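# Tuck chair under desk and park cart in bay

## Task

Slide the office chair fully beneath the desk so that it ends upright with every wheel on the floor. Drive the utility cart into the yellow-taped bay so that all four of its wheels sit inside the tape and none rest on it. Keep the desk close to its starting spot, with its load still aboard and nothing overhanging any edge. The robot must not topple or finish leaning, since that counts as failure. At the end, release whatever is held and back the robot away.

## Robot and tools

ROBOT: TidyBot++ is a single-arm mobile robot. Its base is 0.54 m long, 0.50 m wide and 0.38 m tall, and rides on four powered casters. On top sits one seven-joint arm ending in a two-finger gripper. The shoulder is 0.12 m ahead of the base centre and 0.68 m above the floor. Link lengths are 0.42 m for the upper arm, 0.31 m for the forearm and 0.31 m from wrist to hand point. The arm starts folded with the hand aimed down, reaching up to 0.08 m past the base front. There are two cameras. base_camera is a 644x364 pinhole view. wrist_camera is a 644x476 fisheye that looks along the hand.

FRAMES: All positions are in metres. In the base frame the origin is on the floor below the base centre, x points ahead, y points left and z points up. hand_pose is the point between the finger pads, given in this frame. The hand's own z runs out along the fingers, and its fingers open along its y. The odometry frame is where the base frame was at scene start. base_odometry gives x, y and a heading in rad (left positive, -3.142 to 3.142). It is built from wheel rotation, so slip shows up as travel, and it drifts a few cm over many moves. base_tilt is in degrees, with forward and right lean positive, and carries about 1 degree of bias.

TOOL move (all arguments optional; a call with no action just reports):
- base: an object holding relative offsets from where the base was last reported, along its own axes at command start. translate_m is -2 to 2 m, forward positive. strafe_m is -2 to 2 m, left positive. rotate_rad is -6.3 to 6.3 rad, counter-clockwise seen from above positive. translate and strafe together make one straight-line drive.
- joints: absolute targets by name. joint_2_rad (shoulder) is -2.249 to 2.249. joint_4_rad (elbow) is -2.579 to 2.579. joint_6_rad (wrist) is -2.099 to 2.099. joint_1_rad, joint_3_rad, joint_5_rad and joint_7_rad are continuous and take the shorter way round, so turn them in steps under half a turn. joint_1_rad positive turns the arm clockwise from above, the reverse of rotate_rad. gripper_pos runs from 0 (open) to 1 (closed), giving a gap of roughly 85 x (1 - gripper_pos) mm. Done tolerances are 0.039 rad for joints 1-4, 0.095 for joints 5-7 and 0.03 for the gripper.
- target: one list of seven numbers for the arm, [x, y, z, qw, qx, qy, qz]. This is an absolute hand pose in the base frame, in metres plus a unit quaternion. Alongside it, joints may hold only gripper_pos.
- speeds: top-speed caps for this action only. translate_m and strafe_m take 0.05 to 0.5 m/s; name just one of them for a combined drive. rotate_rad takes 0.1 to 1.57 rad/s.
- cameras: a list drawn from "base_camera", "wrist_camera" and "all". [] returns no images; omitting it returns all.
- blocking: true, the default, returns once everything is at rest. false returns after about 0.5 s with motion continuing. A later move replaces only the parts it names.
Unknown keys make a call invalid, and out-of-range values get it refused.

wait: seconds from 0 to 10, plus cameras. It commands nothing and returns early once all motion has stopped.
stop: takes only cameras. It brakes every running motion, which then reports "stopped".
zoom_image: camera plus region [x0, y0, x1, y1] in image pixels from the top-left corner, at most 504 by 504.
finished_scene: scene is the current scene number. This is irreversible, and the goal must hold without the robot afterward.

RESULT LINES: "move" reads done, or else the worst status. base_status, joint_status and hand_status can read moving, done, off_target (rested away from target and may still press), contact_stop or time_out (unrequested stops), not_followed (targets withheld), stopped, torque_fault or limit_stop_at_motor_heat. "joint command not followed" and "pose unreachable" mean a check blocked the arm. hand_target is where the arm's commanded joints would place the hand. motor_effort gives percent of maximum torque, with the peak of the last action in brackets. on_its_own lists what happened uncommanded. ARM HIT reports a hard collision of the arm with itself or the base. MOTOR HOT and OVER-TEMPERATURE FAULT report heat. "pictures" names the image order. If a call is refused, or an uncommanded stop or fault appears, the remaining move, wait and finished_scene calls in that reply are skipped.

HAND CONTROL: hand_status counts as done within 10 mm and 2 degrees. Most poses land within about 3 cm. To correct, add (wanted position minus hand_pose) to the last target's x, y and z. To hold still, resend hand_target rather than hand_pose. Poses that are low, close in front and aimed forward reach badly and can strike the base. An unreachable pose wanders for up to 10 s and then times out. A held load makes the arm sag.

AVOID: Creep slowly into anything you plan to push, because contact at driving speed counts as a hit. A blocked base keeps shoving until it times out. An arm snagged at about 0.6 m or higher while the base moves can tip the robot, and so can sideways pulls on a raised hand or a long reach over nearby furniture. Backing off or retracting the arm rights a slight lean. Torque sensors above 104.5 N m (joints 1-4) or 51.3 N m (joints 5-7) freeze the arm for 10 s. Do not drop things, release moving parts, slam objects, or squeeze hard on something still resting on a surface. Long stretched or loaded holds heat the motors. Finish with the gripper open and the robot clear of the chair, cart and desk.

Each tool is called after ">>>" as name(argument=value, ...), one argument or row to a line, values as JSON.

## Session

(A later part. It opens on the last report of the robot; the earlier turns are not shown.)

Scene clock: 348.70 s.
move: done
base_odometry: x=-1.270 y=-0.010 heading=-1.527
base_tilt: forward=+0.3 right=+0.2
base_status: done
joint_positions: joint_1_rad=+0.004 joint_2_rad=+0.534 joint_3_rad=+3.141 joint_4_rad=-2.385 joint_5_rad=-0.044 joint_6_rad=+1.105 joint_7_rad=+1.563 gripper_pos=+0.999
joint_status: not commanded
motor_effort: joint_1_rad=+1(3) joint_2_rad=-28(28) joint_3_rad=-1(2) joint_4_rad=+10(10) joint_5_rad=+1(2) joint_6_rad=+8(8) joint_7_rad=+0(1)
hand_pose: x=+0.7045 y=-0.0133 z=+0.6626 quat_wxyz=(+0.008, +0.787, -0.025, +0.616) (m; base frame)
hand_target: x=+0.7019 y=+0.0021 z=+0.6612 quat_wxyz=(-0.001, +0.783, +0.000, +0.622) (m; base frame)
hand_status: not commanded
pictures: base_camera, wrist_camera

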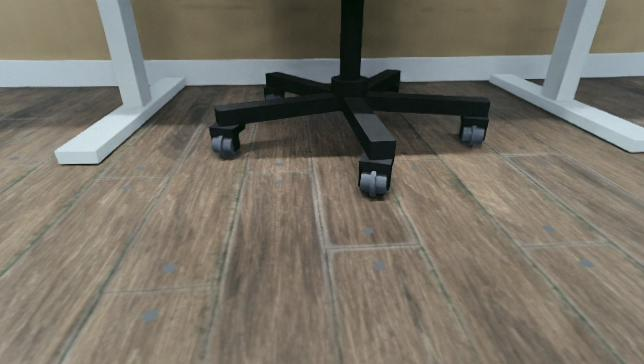

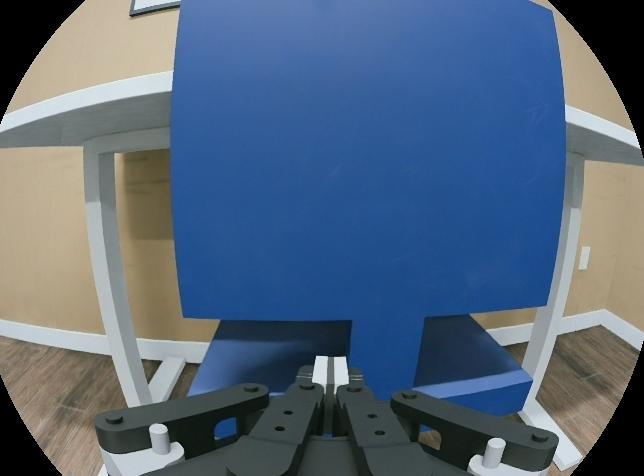

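>>> move(
  base={"strafe_m":-0.055},
  cameras=[],
)

>>> move(
  base={"translate_m":0.36},
  joints={"joint_2_rad":0.58,"joint_4_rad":-2.3},
  speeds={"translate_m":0.06},
)

Scene clock: 351.60 s.
move: done
base_odometry: x=-1.325 y=-0.013 heading=-1.526
base_tilt: forward=+0.3 right=+0.2
base_status: done
joint_positions: joint_1_rad=+0.005 joint_2_rad=+0.534 joint_3_rad=+3.142 joint_4_rad=-2.385 joint_5_rad=-0.043 joint_6_rad=+1.106 joint_7_rad=+1.563 gripper_pos=+0.999
joint_status: not commanded
motor_effort: joint_1_rad=+1(4) joint_2_rad=-27(28) joint_3_rad=-1(2) joint_4_rad=+10(10) joint_5_rad=+1(2) joint_6_rad=+8(8) joint_7_rad=+0(1)
hand_pose: x=+0.7045 y=-0.0135 z=+0.6627 quat_wxyz=(+0.008, +0.787, -0.024, +0.616) (m; base frame)
hand_target: x=+0.7019 y=+0.0021 z=+0.6612 quat_wxyz=(-0.001, +0.783, +0.000, +0.622) (m; base frame)
hand_status: not commanded
pictures: none
No camera images: "cameras" was empty.

Scene clock: 362.37 s.
move: time_out
base_odometry: x=-1.309 y=-0.368 heading=-1.529
base_tilt: forward=+0.2 right=+0.2
base_status: translate_m time_out (by the wheels' count: +0.356 of +0.360)
joint_positions: joint_1_rad=+0.015 joint_2_rad=+0.509 joint_3_rad=+3.144 joint_4_rad=-2.601 joint_5_rad=-0.042 joint_6_rad=+1.077 joint_7_rad=+1.563 gripper_pos=+0.999
joint_status: joint_2_rad off_target (ended at +0.509, target +0.580); joint_4_rad off_target (ended at -2.601, target -2.300)
motor_effort: joint_1_rad=-2(5) joint_2_rad=-12(30) joint_3_rad=-1(4) joint_4_rad=+66(72) joint_5_rad=+4(7) joint_6_rad=+19(22) joint_7_rad=+0(1)
hand_pose: x=+0.6123 y=-0.0188 z=+0.5964 quat_wxyz=(+0.014, +0.850, -0.028, +0.526) (m; base frame)
hand_target: x=+0.7382 y=+0.0022 z=+0.6808 quat_wxyz=(-0.001, +0.761, +0.000, +0.649) (m; base frame)
hand_status: not commanded
pictures: base_camera, wrist_camera

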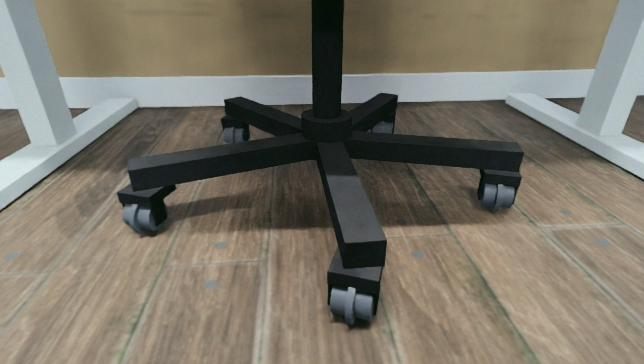

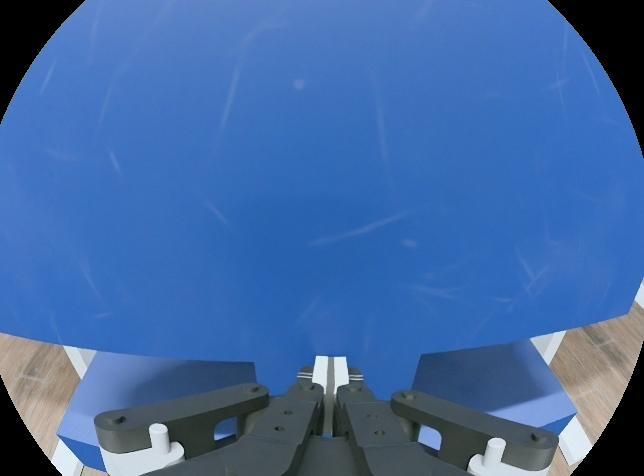

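>>> move(
  base={"translate_m":-0.35},
  cameras=[],
)

>>> move(
  joints={"joint_1_rad":0.5,"joint_2_rad":-0.2,"joint_3_rad":3.14,"joint_4_rad":-1.7,"joint_5_rad":0,"joint_6_rad":-0.7},
)

>>> move(
  joints={"joint_1_rad":-0.5},
  cameras=["wrist_camera"],
)

Scene clock: 367.10 s.
move: done
base_odometry: x=-1.323 y=-0.018 heading=-1.528
base_tilt: forward=+0.3 right=+0.2
base_status: done
joint_positions: joint_1_rad=+0.008 joint_2_rad=+0.575 joint_3_rad=+3.144 joint_4_rad=-2.298 joint_5_rad=-0.041 joint_6_rad=+1.146 joint_7_rad=+1.563 gripper_pos=+0.999
joint_status: not commanded
on_its_own: joint_2_rad moved +0.066 to your old target +0.580; joint_4_rad moved +0.302 to your old target -2.300
motor_effort: joint_1_rad=+1(2) joint_2_rad=-30(38) joint_3_rad=-1(2) joint_4_rad=+10(66) joint_5_rad=+1(4) joint_6_rad=+8(21) joint_7_rad=+0(1)
hand_pose: x=+0.7383 y=-0.0166 z=+0.6833 quat_wxyz=(+0.010, +0.760, -0.025, +0.650) (m; base frame)
hand_target: x=+0.7382 y=+0.0022 z=+0.6808 quat_wxyz=(-0.001, +0.761, +0.000, +0.649) (m; base frame)
hand_status: not commanded
pictures: none
No camera images: "cameras" was empty.

Scene clock: 369.83 s.
move: done
base_odometry: x=-1.323 y=-0.018 heading=-1.528
base_tilt: forward=+0.3 right=+0.2
base_status: not commanded
joint_positions: joint_1_rad=+0.489 joint_2_rad=-0.200 joint_3_rad=+3.144 joint_4_rad=-1.705 joint_5_rad=-0.041 joint_6_rad=-0.661 joint_7_rad=+1.563 gripper_pos=+0.999
joint_status: all done
motor_effort: joint_1_rad=+1(3) joint_2_rad=-14(32) joint_3_rad=+0(2) joint_4_rad=+22(23) joint_5_rad=+0(2) joint_6_rad=+7(9) joint_7_rad=+0(1)
hand_pose: x=+0.5533 y=-0.2223 z=+0.9404 quat_wxyz=(+0.094, +0.854, -0.226, +0.459) (m; base frame)
hand_target: x=+0.5427 y=-0.2290 z=+0.9332 quat_wxyz=(+0.112, +0.864, -0.220, +0.440) (m; base frame)
hand_status: not commanded
pictures: base_camera, wrist_camera

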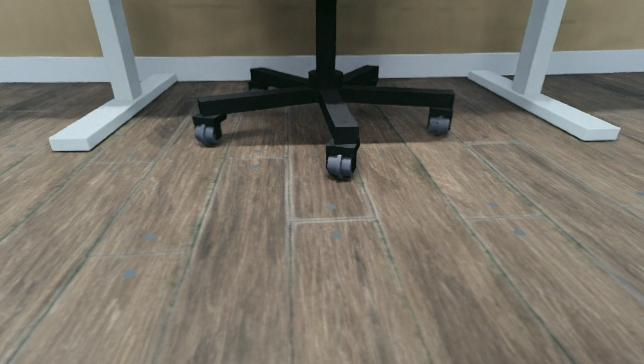

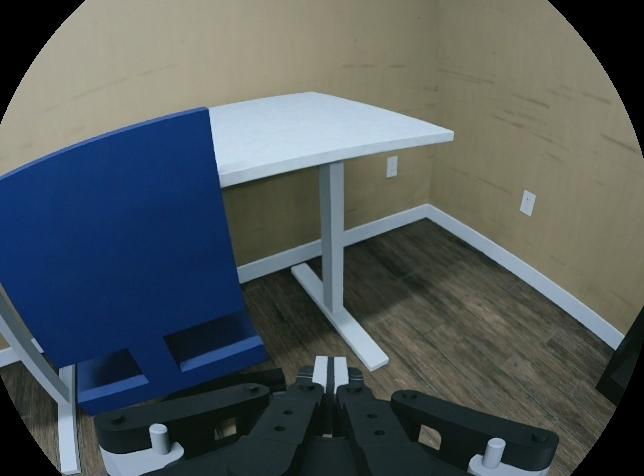

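Scene clock: 372.13 s.
move: done
base_odometry: x=-1.323 y=-0.018 heading=-1.528
base_tilt: forward=+0.3 right=+0.2
base_status: not commanded
joint_positions: joint_1_rad=-0.490 joint_2_rad=-0.200 joint_3_rad=+3.143 joint_4_rad=-1.705 joint_5_rad=-0.041 joint_6_rad=-0.664 joint_7_rad=+1.563 gripper_pos=+0.999
joint_status: all done
motor_effort: joint_1_rad=+1(2) joint_2_rad=-14(14) joint_3_rad=+0(2) joint_4_rad=+22(24) joint_5_rad=+1(1) joint_6_rad=+6(7) joint_7_rad=+0(1)
hand_pose: x=+0.5450 y=+0.2368 z=+0.9396 quat_wxyz=(-0.133, +0.860, +0.202, +0.448) (m; base frame)
hand_target: x=+0.5406 y=+0.2328 z=+0.9332 quat_wxyz=(-0.113, +0.863, +0.221, +0.439) (m; base frame)
hand_status: not commanded
pictures: wrist_camera

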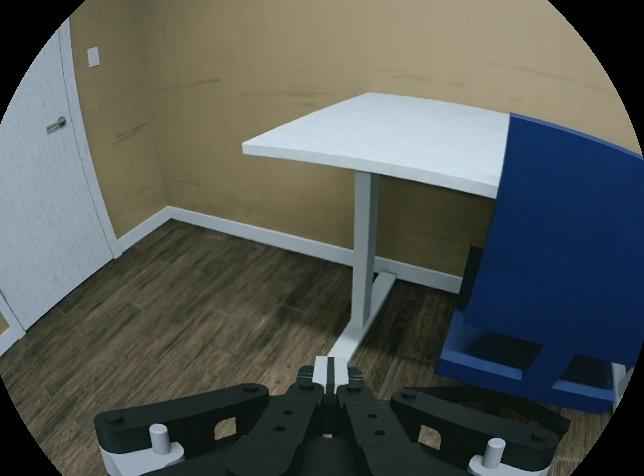

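>>> zoom_image(
  camera="wrist_camera",
  region=[380, 80, 640, 420],
)

>>> move(
  base={"strafe_m":0.6},
  joints={"joint_1_rad":0.5},
  cameras=["wrist_camera"],
)

Scaled by 1.482.

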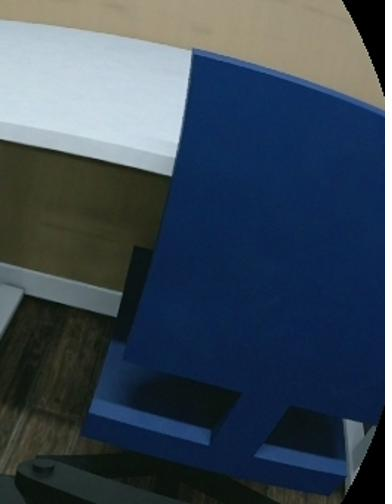

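Scene clock: 377.73 s.
move: done
base_odometry: x=-0.724 y=+0.007 heading=-1.528
base_tilt: forward=+0.3 right=+0.2
base_status: done
joint_positions: joint_1_rad=+0.490 joint_2_rad=-0.200 joint_3_rad=+3.142 joint_4_rad=-1.705 joint_5_rad=-0.041 joint_6_rad=-0.665 joint_7_rad=+1.563 gripper_pos=+0.999
joint_status: all done
motor_effort: joint_1_rad=+1(2) joint_2_rad=-13(14) joint_3_rad=+0(2) joint_4_rad=+23(23) joint_5_rad=+0(1) joint_6_rad=+7(7) joint_7_rad=+0(1)
hand_pose: x=+0.5529 y=-0.2214 z=+0.9392 quat_wxyz=(+0.093, +0.855, -0.226, +0.457) (m; base frame)
hand_target: x=+0.5427 y=-0.2290 z=+0.9332 quat_wxyz=(+0.112, +0.864, -0.220, +0.440) (m; base frame)
hand_status: not commanded
pictures: wrist_camera

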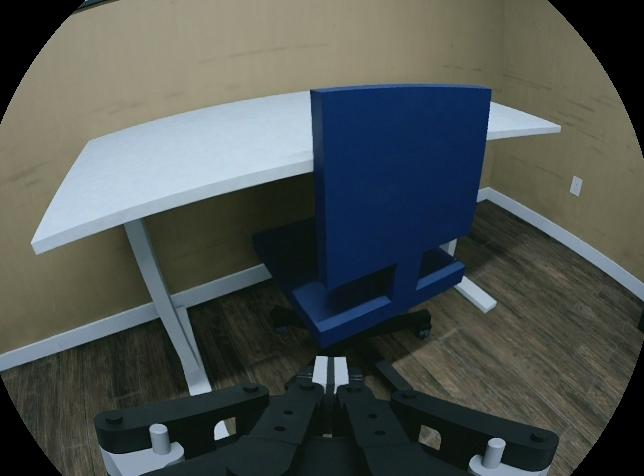

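>>> move(
  base={"strafe_m":-0.6},
  joints={"joint_1_rad":0,"joint_2_rad":0.5,"joint_3_rad":3.14,"joint_4_rad":-2.3,"joint_5_rad":0,"joint_6_rad":1.15},
  cameras=[],
)

>>> move(
  base={"translate_m":0.23},
  cameras=[],
)

>>> move(
  base={"translate_m":0.2},
  joints={"joint_2_rad":0.62,"joint_4_rad":-2.15},
  speeds={"translate_m":0.05},
)

>>> move(
  base={"translate_m":0.1},
  speeds={"translate_m":0.05},
)

Scene clock: 386.10 s.
move: done
base_odometry: x=-1.323 y=-0.018 heading=-1.528
base_tilt: forward=+0.3 right=+0.2
base_status: done
joint_positions: joint_1_rad=+0.009 joint_2_rad=+0.487 joint_3_rad=+3.142 joint_4_rad=-2.286 joint_5_rad=-0.041 joint_6_rad=+1.103 joint_7_rad=+1.563 gripper_pos=+0.999
joint_status: all done
motor_effort: joint_1_rad=+1(3) joint_2_rad=-28(31) joint_3_rad=-1(2) joint_4_rad=+12(23) joint_5_rad=+1(2) joint_6_rad=+8(9) joint_7_rad=+0(1)
hand_pose: x=+0.7386 y=-0.0158 z=+0.7293 quat_wxyz=(+0.008, +0.741, -0.025, +0.671) (m; base frame)
hand_target: x=+0.7363 y=+0.0022 z=+0.7303 quat_wxyz=(-0.001, +0.735, +0.000, +0.679) (m; base frame)
hand_status: not commanded
pictures: none
No camera images: "cameras" was empty.

Scene clock: 387.87 s.
move: done
base_odometry: x=-1.314 y=-0.248 heading=-1.528
base_tilt: forward=+0.3 right=+0.2
base_status: done
joint_positions: joint_1_rad=+0.009 joint_2_rad=+0.487 joint_3_rad=+3.142 joint_4_rad=-2.309 joint_5_rad=-0.041 joint_6_rad=+1.116 joint_7_rad=+1.563 gripper_pos=+0.999
joint_status: not commanded
motor_effort: joint_1_rad=+1(1) joint_2_rad=-25(30) joint_3_rad=-1(1) joint_4_rad=+14(21) joint_5_rad=+1(2) joint_6_rad=+7(9) joint_7_rad=+0(1)
hand_pose: x=+0.7315 y=-0.0157 z=+0.7238 quat_wxyz=(+0.008, +0.744, -0.025, +0.667) (m; base frame)
hand_target: x=+0.7363 y=+0.0022 z=+0.7303 quat_wxyz=(-0.001, +0.735, +0.000, +0.679) (m; base frame)
hand_status: not commanded
pictures: none
No camera images: "cameras" was empty.

Scene clock: 395.60 s.
move: time_out
base_odometry: x=-1.305 y=-0.443 heading=-1.531
base_tilt: forward=+0.2 right=+0.2
base_status: translate_m time_out (by the wheels' count: +0.196 of +0.200)
joint_positions: joint_1_rad=+0.011 joint_2_rad=+0.485 joint_3_rad=+3.142 joint_4_rad=-2.366 joint_5_rad=-0.040 joint_6_rad=+1.181 joint_7_rad=+1.563 gripper_pos=+0.999
joint_status: joint_2_rad off_target (ended at +0.485, target +0.620); joint_4_rad off_target (ended at -2.366, target -2.150)
motor_effort: joint_1_rad=-1(4) joint_2_rad=-3(26) joint_3_rad=+0(3) joint_4_rad=+54(58) joint_5_rad=+3(6) joint_6_rad=+0(7) joint_7_rad=+0(1)
hand_pose: x=+0.7145 y=-0.0171 z=+0.7221 quat_wxyz=(+0.010, +0.741, -0.025, +0.671) (m; base frame)
hand_target: x=+0.7885 y=+0.0022 z=+0.7161 quat_wxyz=(-0.001, +0.724, +0.000, +0.690) (m; base frame)
hand_status: not commanded
pictures: base_camera, wrist_camera

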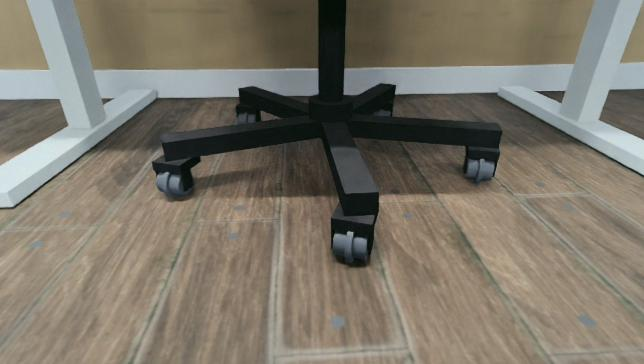

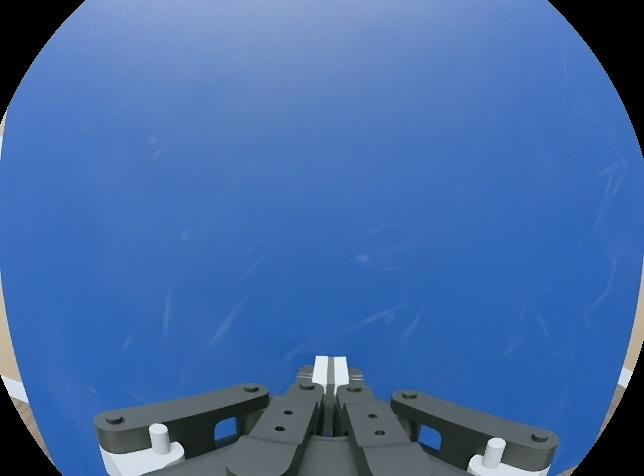

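not run: a stop that you did not command came earlier in this reply.

>>> move(
  base={"translate_m":0.12},
  speeds={"translate_m":0.05},
)

Scene clock: 402.17 s.
move: time_out
base_odometry: x=-1.300 y=-0.559 heading=-1.534
base_tilt: forward=+0.2 right=+0.2
base_status: translate_m time_out (by the wheels' count: +0.116 of +0.120)
joint_positions: joint_1_rad=+0.011 joint_2_rad=+0.492 joint_3_rad=+3.142 joint_4_rad=-2.357 joint_5_rad=-0.039 joint_6_rad=+1.182 joint_7_rad=+1.563 gripper_pos=+0.999
joint_status: not commanded
motor_effort: joint_1_rad=-1(3) joint_2_rad=-3(10) joint_3_rad=-1(3) joint_4_rad=+53(59) joint_5_rad=+3(5) joint_6_rad=+0(4) joint_7_rad=+0(0)
hand_pose: x=+0.7180 y=-0.0164 z=+0.7221 quat_wxyz=(+0.010, +0.740, -0.025, +0.672) (m; base frame)
hand_target: x=+0.7885 y=+0.0022 z=+0.7161 quat_wxyz=(-0.001, +0.724, +0.000, +0.690) (m; base frame)
hand_status: not commanded
pictures: base_camera, wrist_camera

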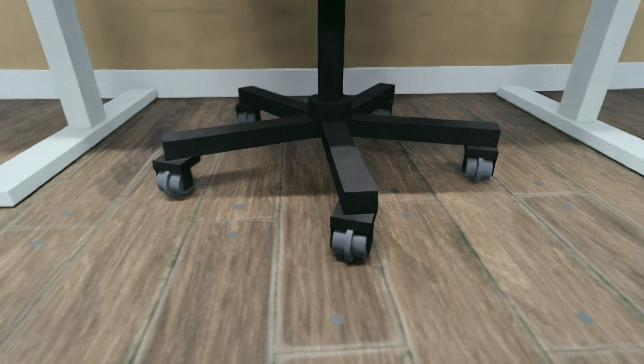

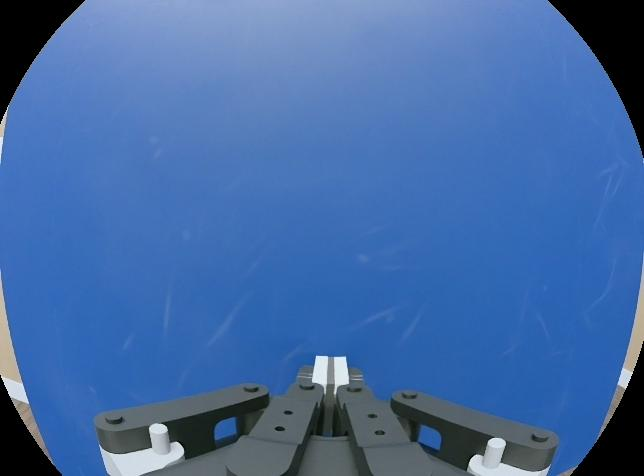

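>>> move(
  base={"translate_m":-0.35},
  cameras=[],
)

>>> move(
  joints={"joint_1_rad":0.7,"joint_2_rad":-0.2,"joint_3_rad":3.14,"joint_4_rad":-1.7,"joint_5_rad":0,"joint_6_rad":-0.7},
  base={"strafe_m":0.7},
  cameras=["wrist_camera"],
)

>>> move(
  joints={"joint_1_rad":0.9,"joint_2_rad":0.1},
  cameras=["wrist_camera"],
)

Scene clock: 407.90 s.
move: done
base_odometry: x=-1.313 y=-0.209 heading=-1.534
base_tilt: forward=+0.3 right=+0.2
base_status: done
joint_positions: joint_1_rad=+0.007 joint_2_rad=+0.618 joint_3_rad=+3.142 joint_4_rad=-2.143 joint_5_rad=-0.037 joint_6_rad=+1.167 joint_7_rad=+1.563 gripper_pos=+0.999
joint_status: not commanded
on_its_own: joint_2_rad moved +0.126 to your old target +0.620; joint_4_rad moved +0.214 to your old target -2.150
motor_effort: joint_1_rad=+1(2) joint_2_rad=-32(35) joint_3_rad=+0(2) joint_4_rad=+11(53) joint_5_rad=+1(4) joint_6_rad=+8(8) joint_7_rad=+0(1)
hand_pose: x=+0.7906 y=-0.0139 z=+0.7259 quat_wxyz=(+0.007, +0.715, -0.022, +0.699) (m; base frame)
hand_target: x=+0.7885 y=+0.0022 z=+0.7161 quat_wxyz=(-0.001, +0.724, +0.000, +0.690) (m; base frame)
hand_status: not commanded
pictures: none
No camera images: "cameras" was empty.

Scene clock: 410.67 s.
move: done
base_odometry: x=-0.613 y=-0.183 heading=-1.534
base_tilt: forward=+0.3 right=+0.2
base_status: done
joint_positions: joint_1_rad=+0.689 joint_2_rad=-0.205 joint_3_rad=+3.142 joint_4_rad=-1.706 joint_5_rad=-0.037 joint_6_rad=-0.661 joint_7_rad=+1.563 gripper_pos=+0.999
joint_status: all done
motor_effort: joint_1_rad=+1(2) joint_2_rad=-14(35) joint_3_rad=+0(3) joint_4_rad=+23(23) joint_5_rad=+0(2) joint_6_rad=+6(9) joint_7_rad=+0(1)
hand_pose: x=+0.4997 y=-0.3027 z=+0.9423 quat_wxyz=(+0.141, +0.827, -0.308, +0.449) (m; base frame)
hand_target: x=+0.4888 y=-0.3086 z=+0.9332 quat_wxyz=(+0.155, +0.837, -0.305, +0.426) (m; base frame)
hand_status: not commanded
pictures: wrist_camera

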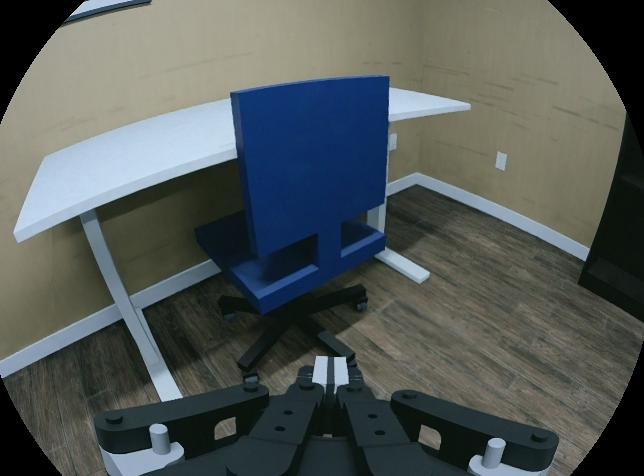

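Scene clock: 412.03 s.
move: done
base_odometry: x=-0.613 y=-0.183 heading=-1.534
base_tilt: forward=+0.3 right=+0.2
base_status: not commanded
joint_positions: joint_1_rad=+0.891 joint_2_rad=+0.096 joint_3_rad=+3.142 joint_4_rad=-1.704 joint_5_rad=-0.037 joint_6_rad=-0.663 joint_7_rad=+1.563 gripper_pos=+0.999
joint_status: all done
motor_effort: joint_1_rad=+1(2) joint_2_rad=-22(26) joint_3_rad=+0(1) joint_4_rad=+21(23) joint_5_rad=+0(1) joint_6_rad=+5(7) joint_7_rad=+0(1)
hand_pose: x=+0.4663 y=-0.4160 z=+0.7868 quat_wxyz=(+0.128, +0.845, -0.419, +0.307) (m; base frame)
hand_target: x=+0.4529 y=-0.4173 z=+0.7796 quat_wxyz=(+0.137, +0.855, -0.412, +0.284) (m; base frame)
hand_status: not commanded
pictures: wrist_camera

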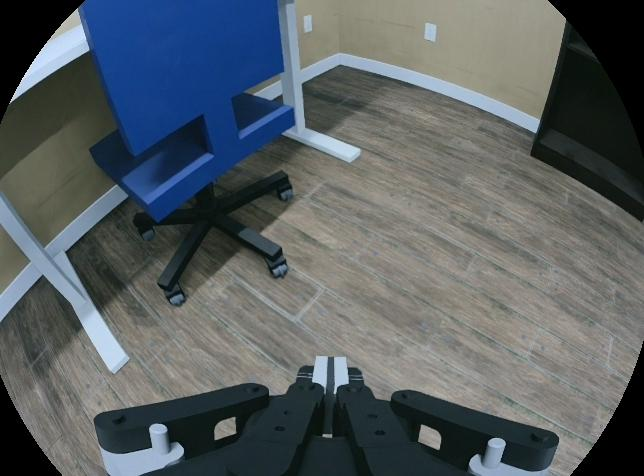

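>>> move(
  joints={"joint_1_rad":1.0,"joint_2_rad":-0.2},
  base={"strafe_m":0.65},
  cameras=[],
)

>>> move(
  base={"translate_m":0.65},
  joints={"joint_1_rad":1.4},
)

Scene clock: 438.83 s.
move: done
base_odometry: x=+0.036 y=-0.159 heading=-1.534
base_tilt: forward=+0.3 right=+0.2
base_status: done
joint_positions: joint_1_rad=+0.990 joint_2_rad=-0.198 joint_3_rad=+3.142 joint_4_rad=-1.701 joint_5_rad=-0.037 joint_6_rad=-0.667 joint_7_rad=+1.563 gripper_pos=+0.999
joint_status: all done
motor_effort: joint_1_rad=+1(2) joint_2_rad=-13(27) joint_3_rad=+0(2) joint_4_rad=+22(23) joint_5_rad=+0(1) joint_6_rad=+6(7) joint_7_rad=+0(1)
hand_pose: x=+0.3937 y=-0.4033 z=+0.9404 quat_wxyz=(+0.205, +0.773, -0.430, +0.420) (m; base frame)
hand_target: x=+0.3811 y=-0.4041 z=+0.9332 quat_wxyz=(+0.217, +0.782, -0.427, +0.398) (m; base frame)
hand_status: not commanded
pictures: none
No camera images: "cameras" was empty.

Scene clock: 441.50 s.
move: done
base_odometry: x=+0.061 y=-0.808 heading=-1.533
base_tilt: forward=+0.3 right=+0.2
base_status: done
joint_positions: joint_1_rad=+1.390 joint_2_rad=-0.198 joint_3_rad=+3.141 joint_4_rad=-1.701 joint_5_rad=-0.037 joint_6_rad=-0.667 joint_7_rad=+1.563 gripper_pos=+0.999
joint_status: all done
motor_effort: joint_1_rad=+1(2) joint_2_rad=-14(15) joint_3_rad=+0(2) joint_4_rad=+22(24) joint_5_rad=+0(1) joint_6_rad=+6(7) joint_7_rad=+0(0)
hand_pose: x=+0.2152 y=-0.4783 z=+0.9405 quat_wxyz=(+0.285, +0.672, -0.574, +0.371) (m; base frame)
hand_target: x=+0.2030 y=-0.4743 z=+0.9332 quat_wxyz=(+0.292, +0.682, -0.574, +0.347) (m; base frame)
hand_status: not commanded
pictures: base_camera, wrist_camera

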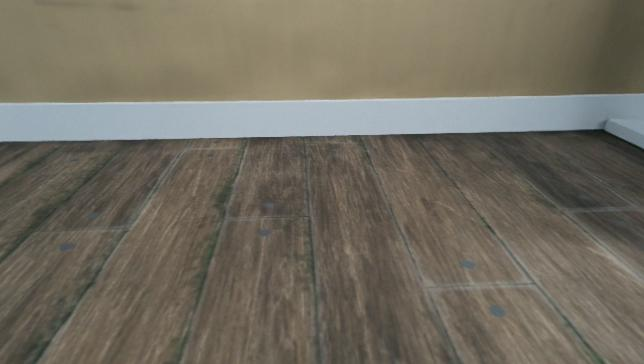

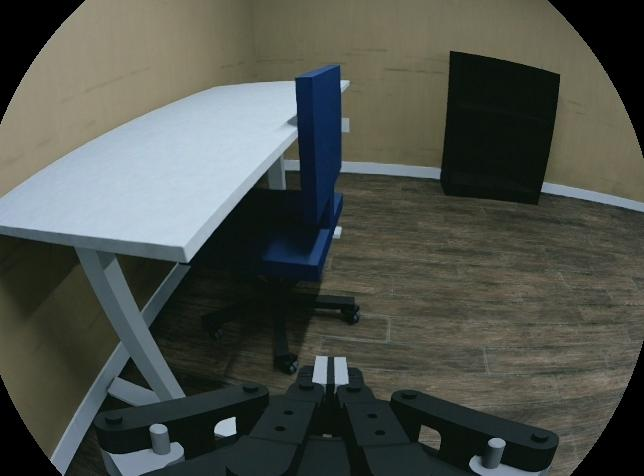

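>>> finished_scene(
  scene=2,
)

The scene is finished: the task was done.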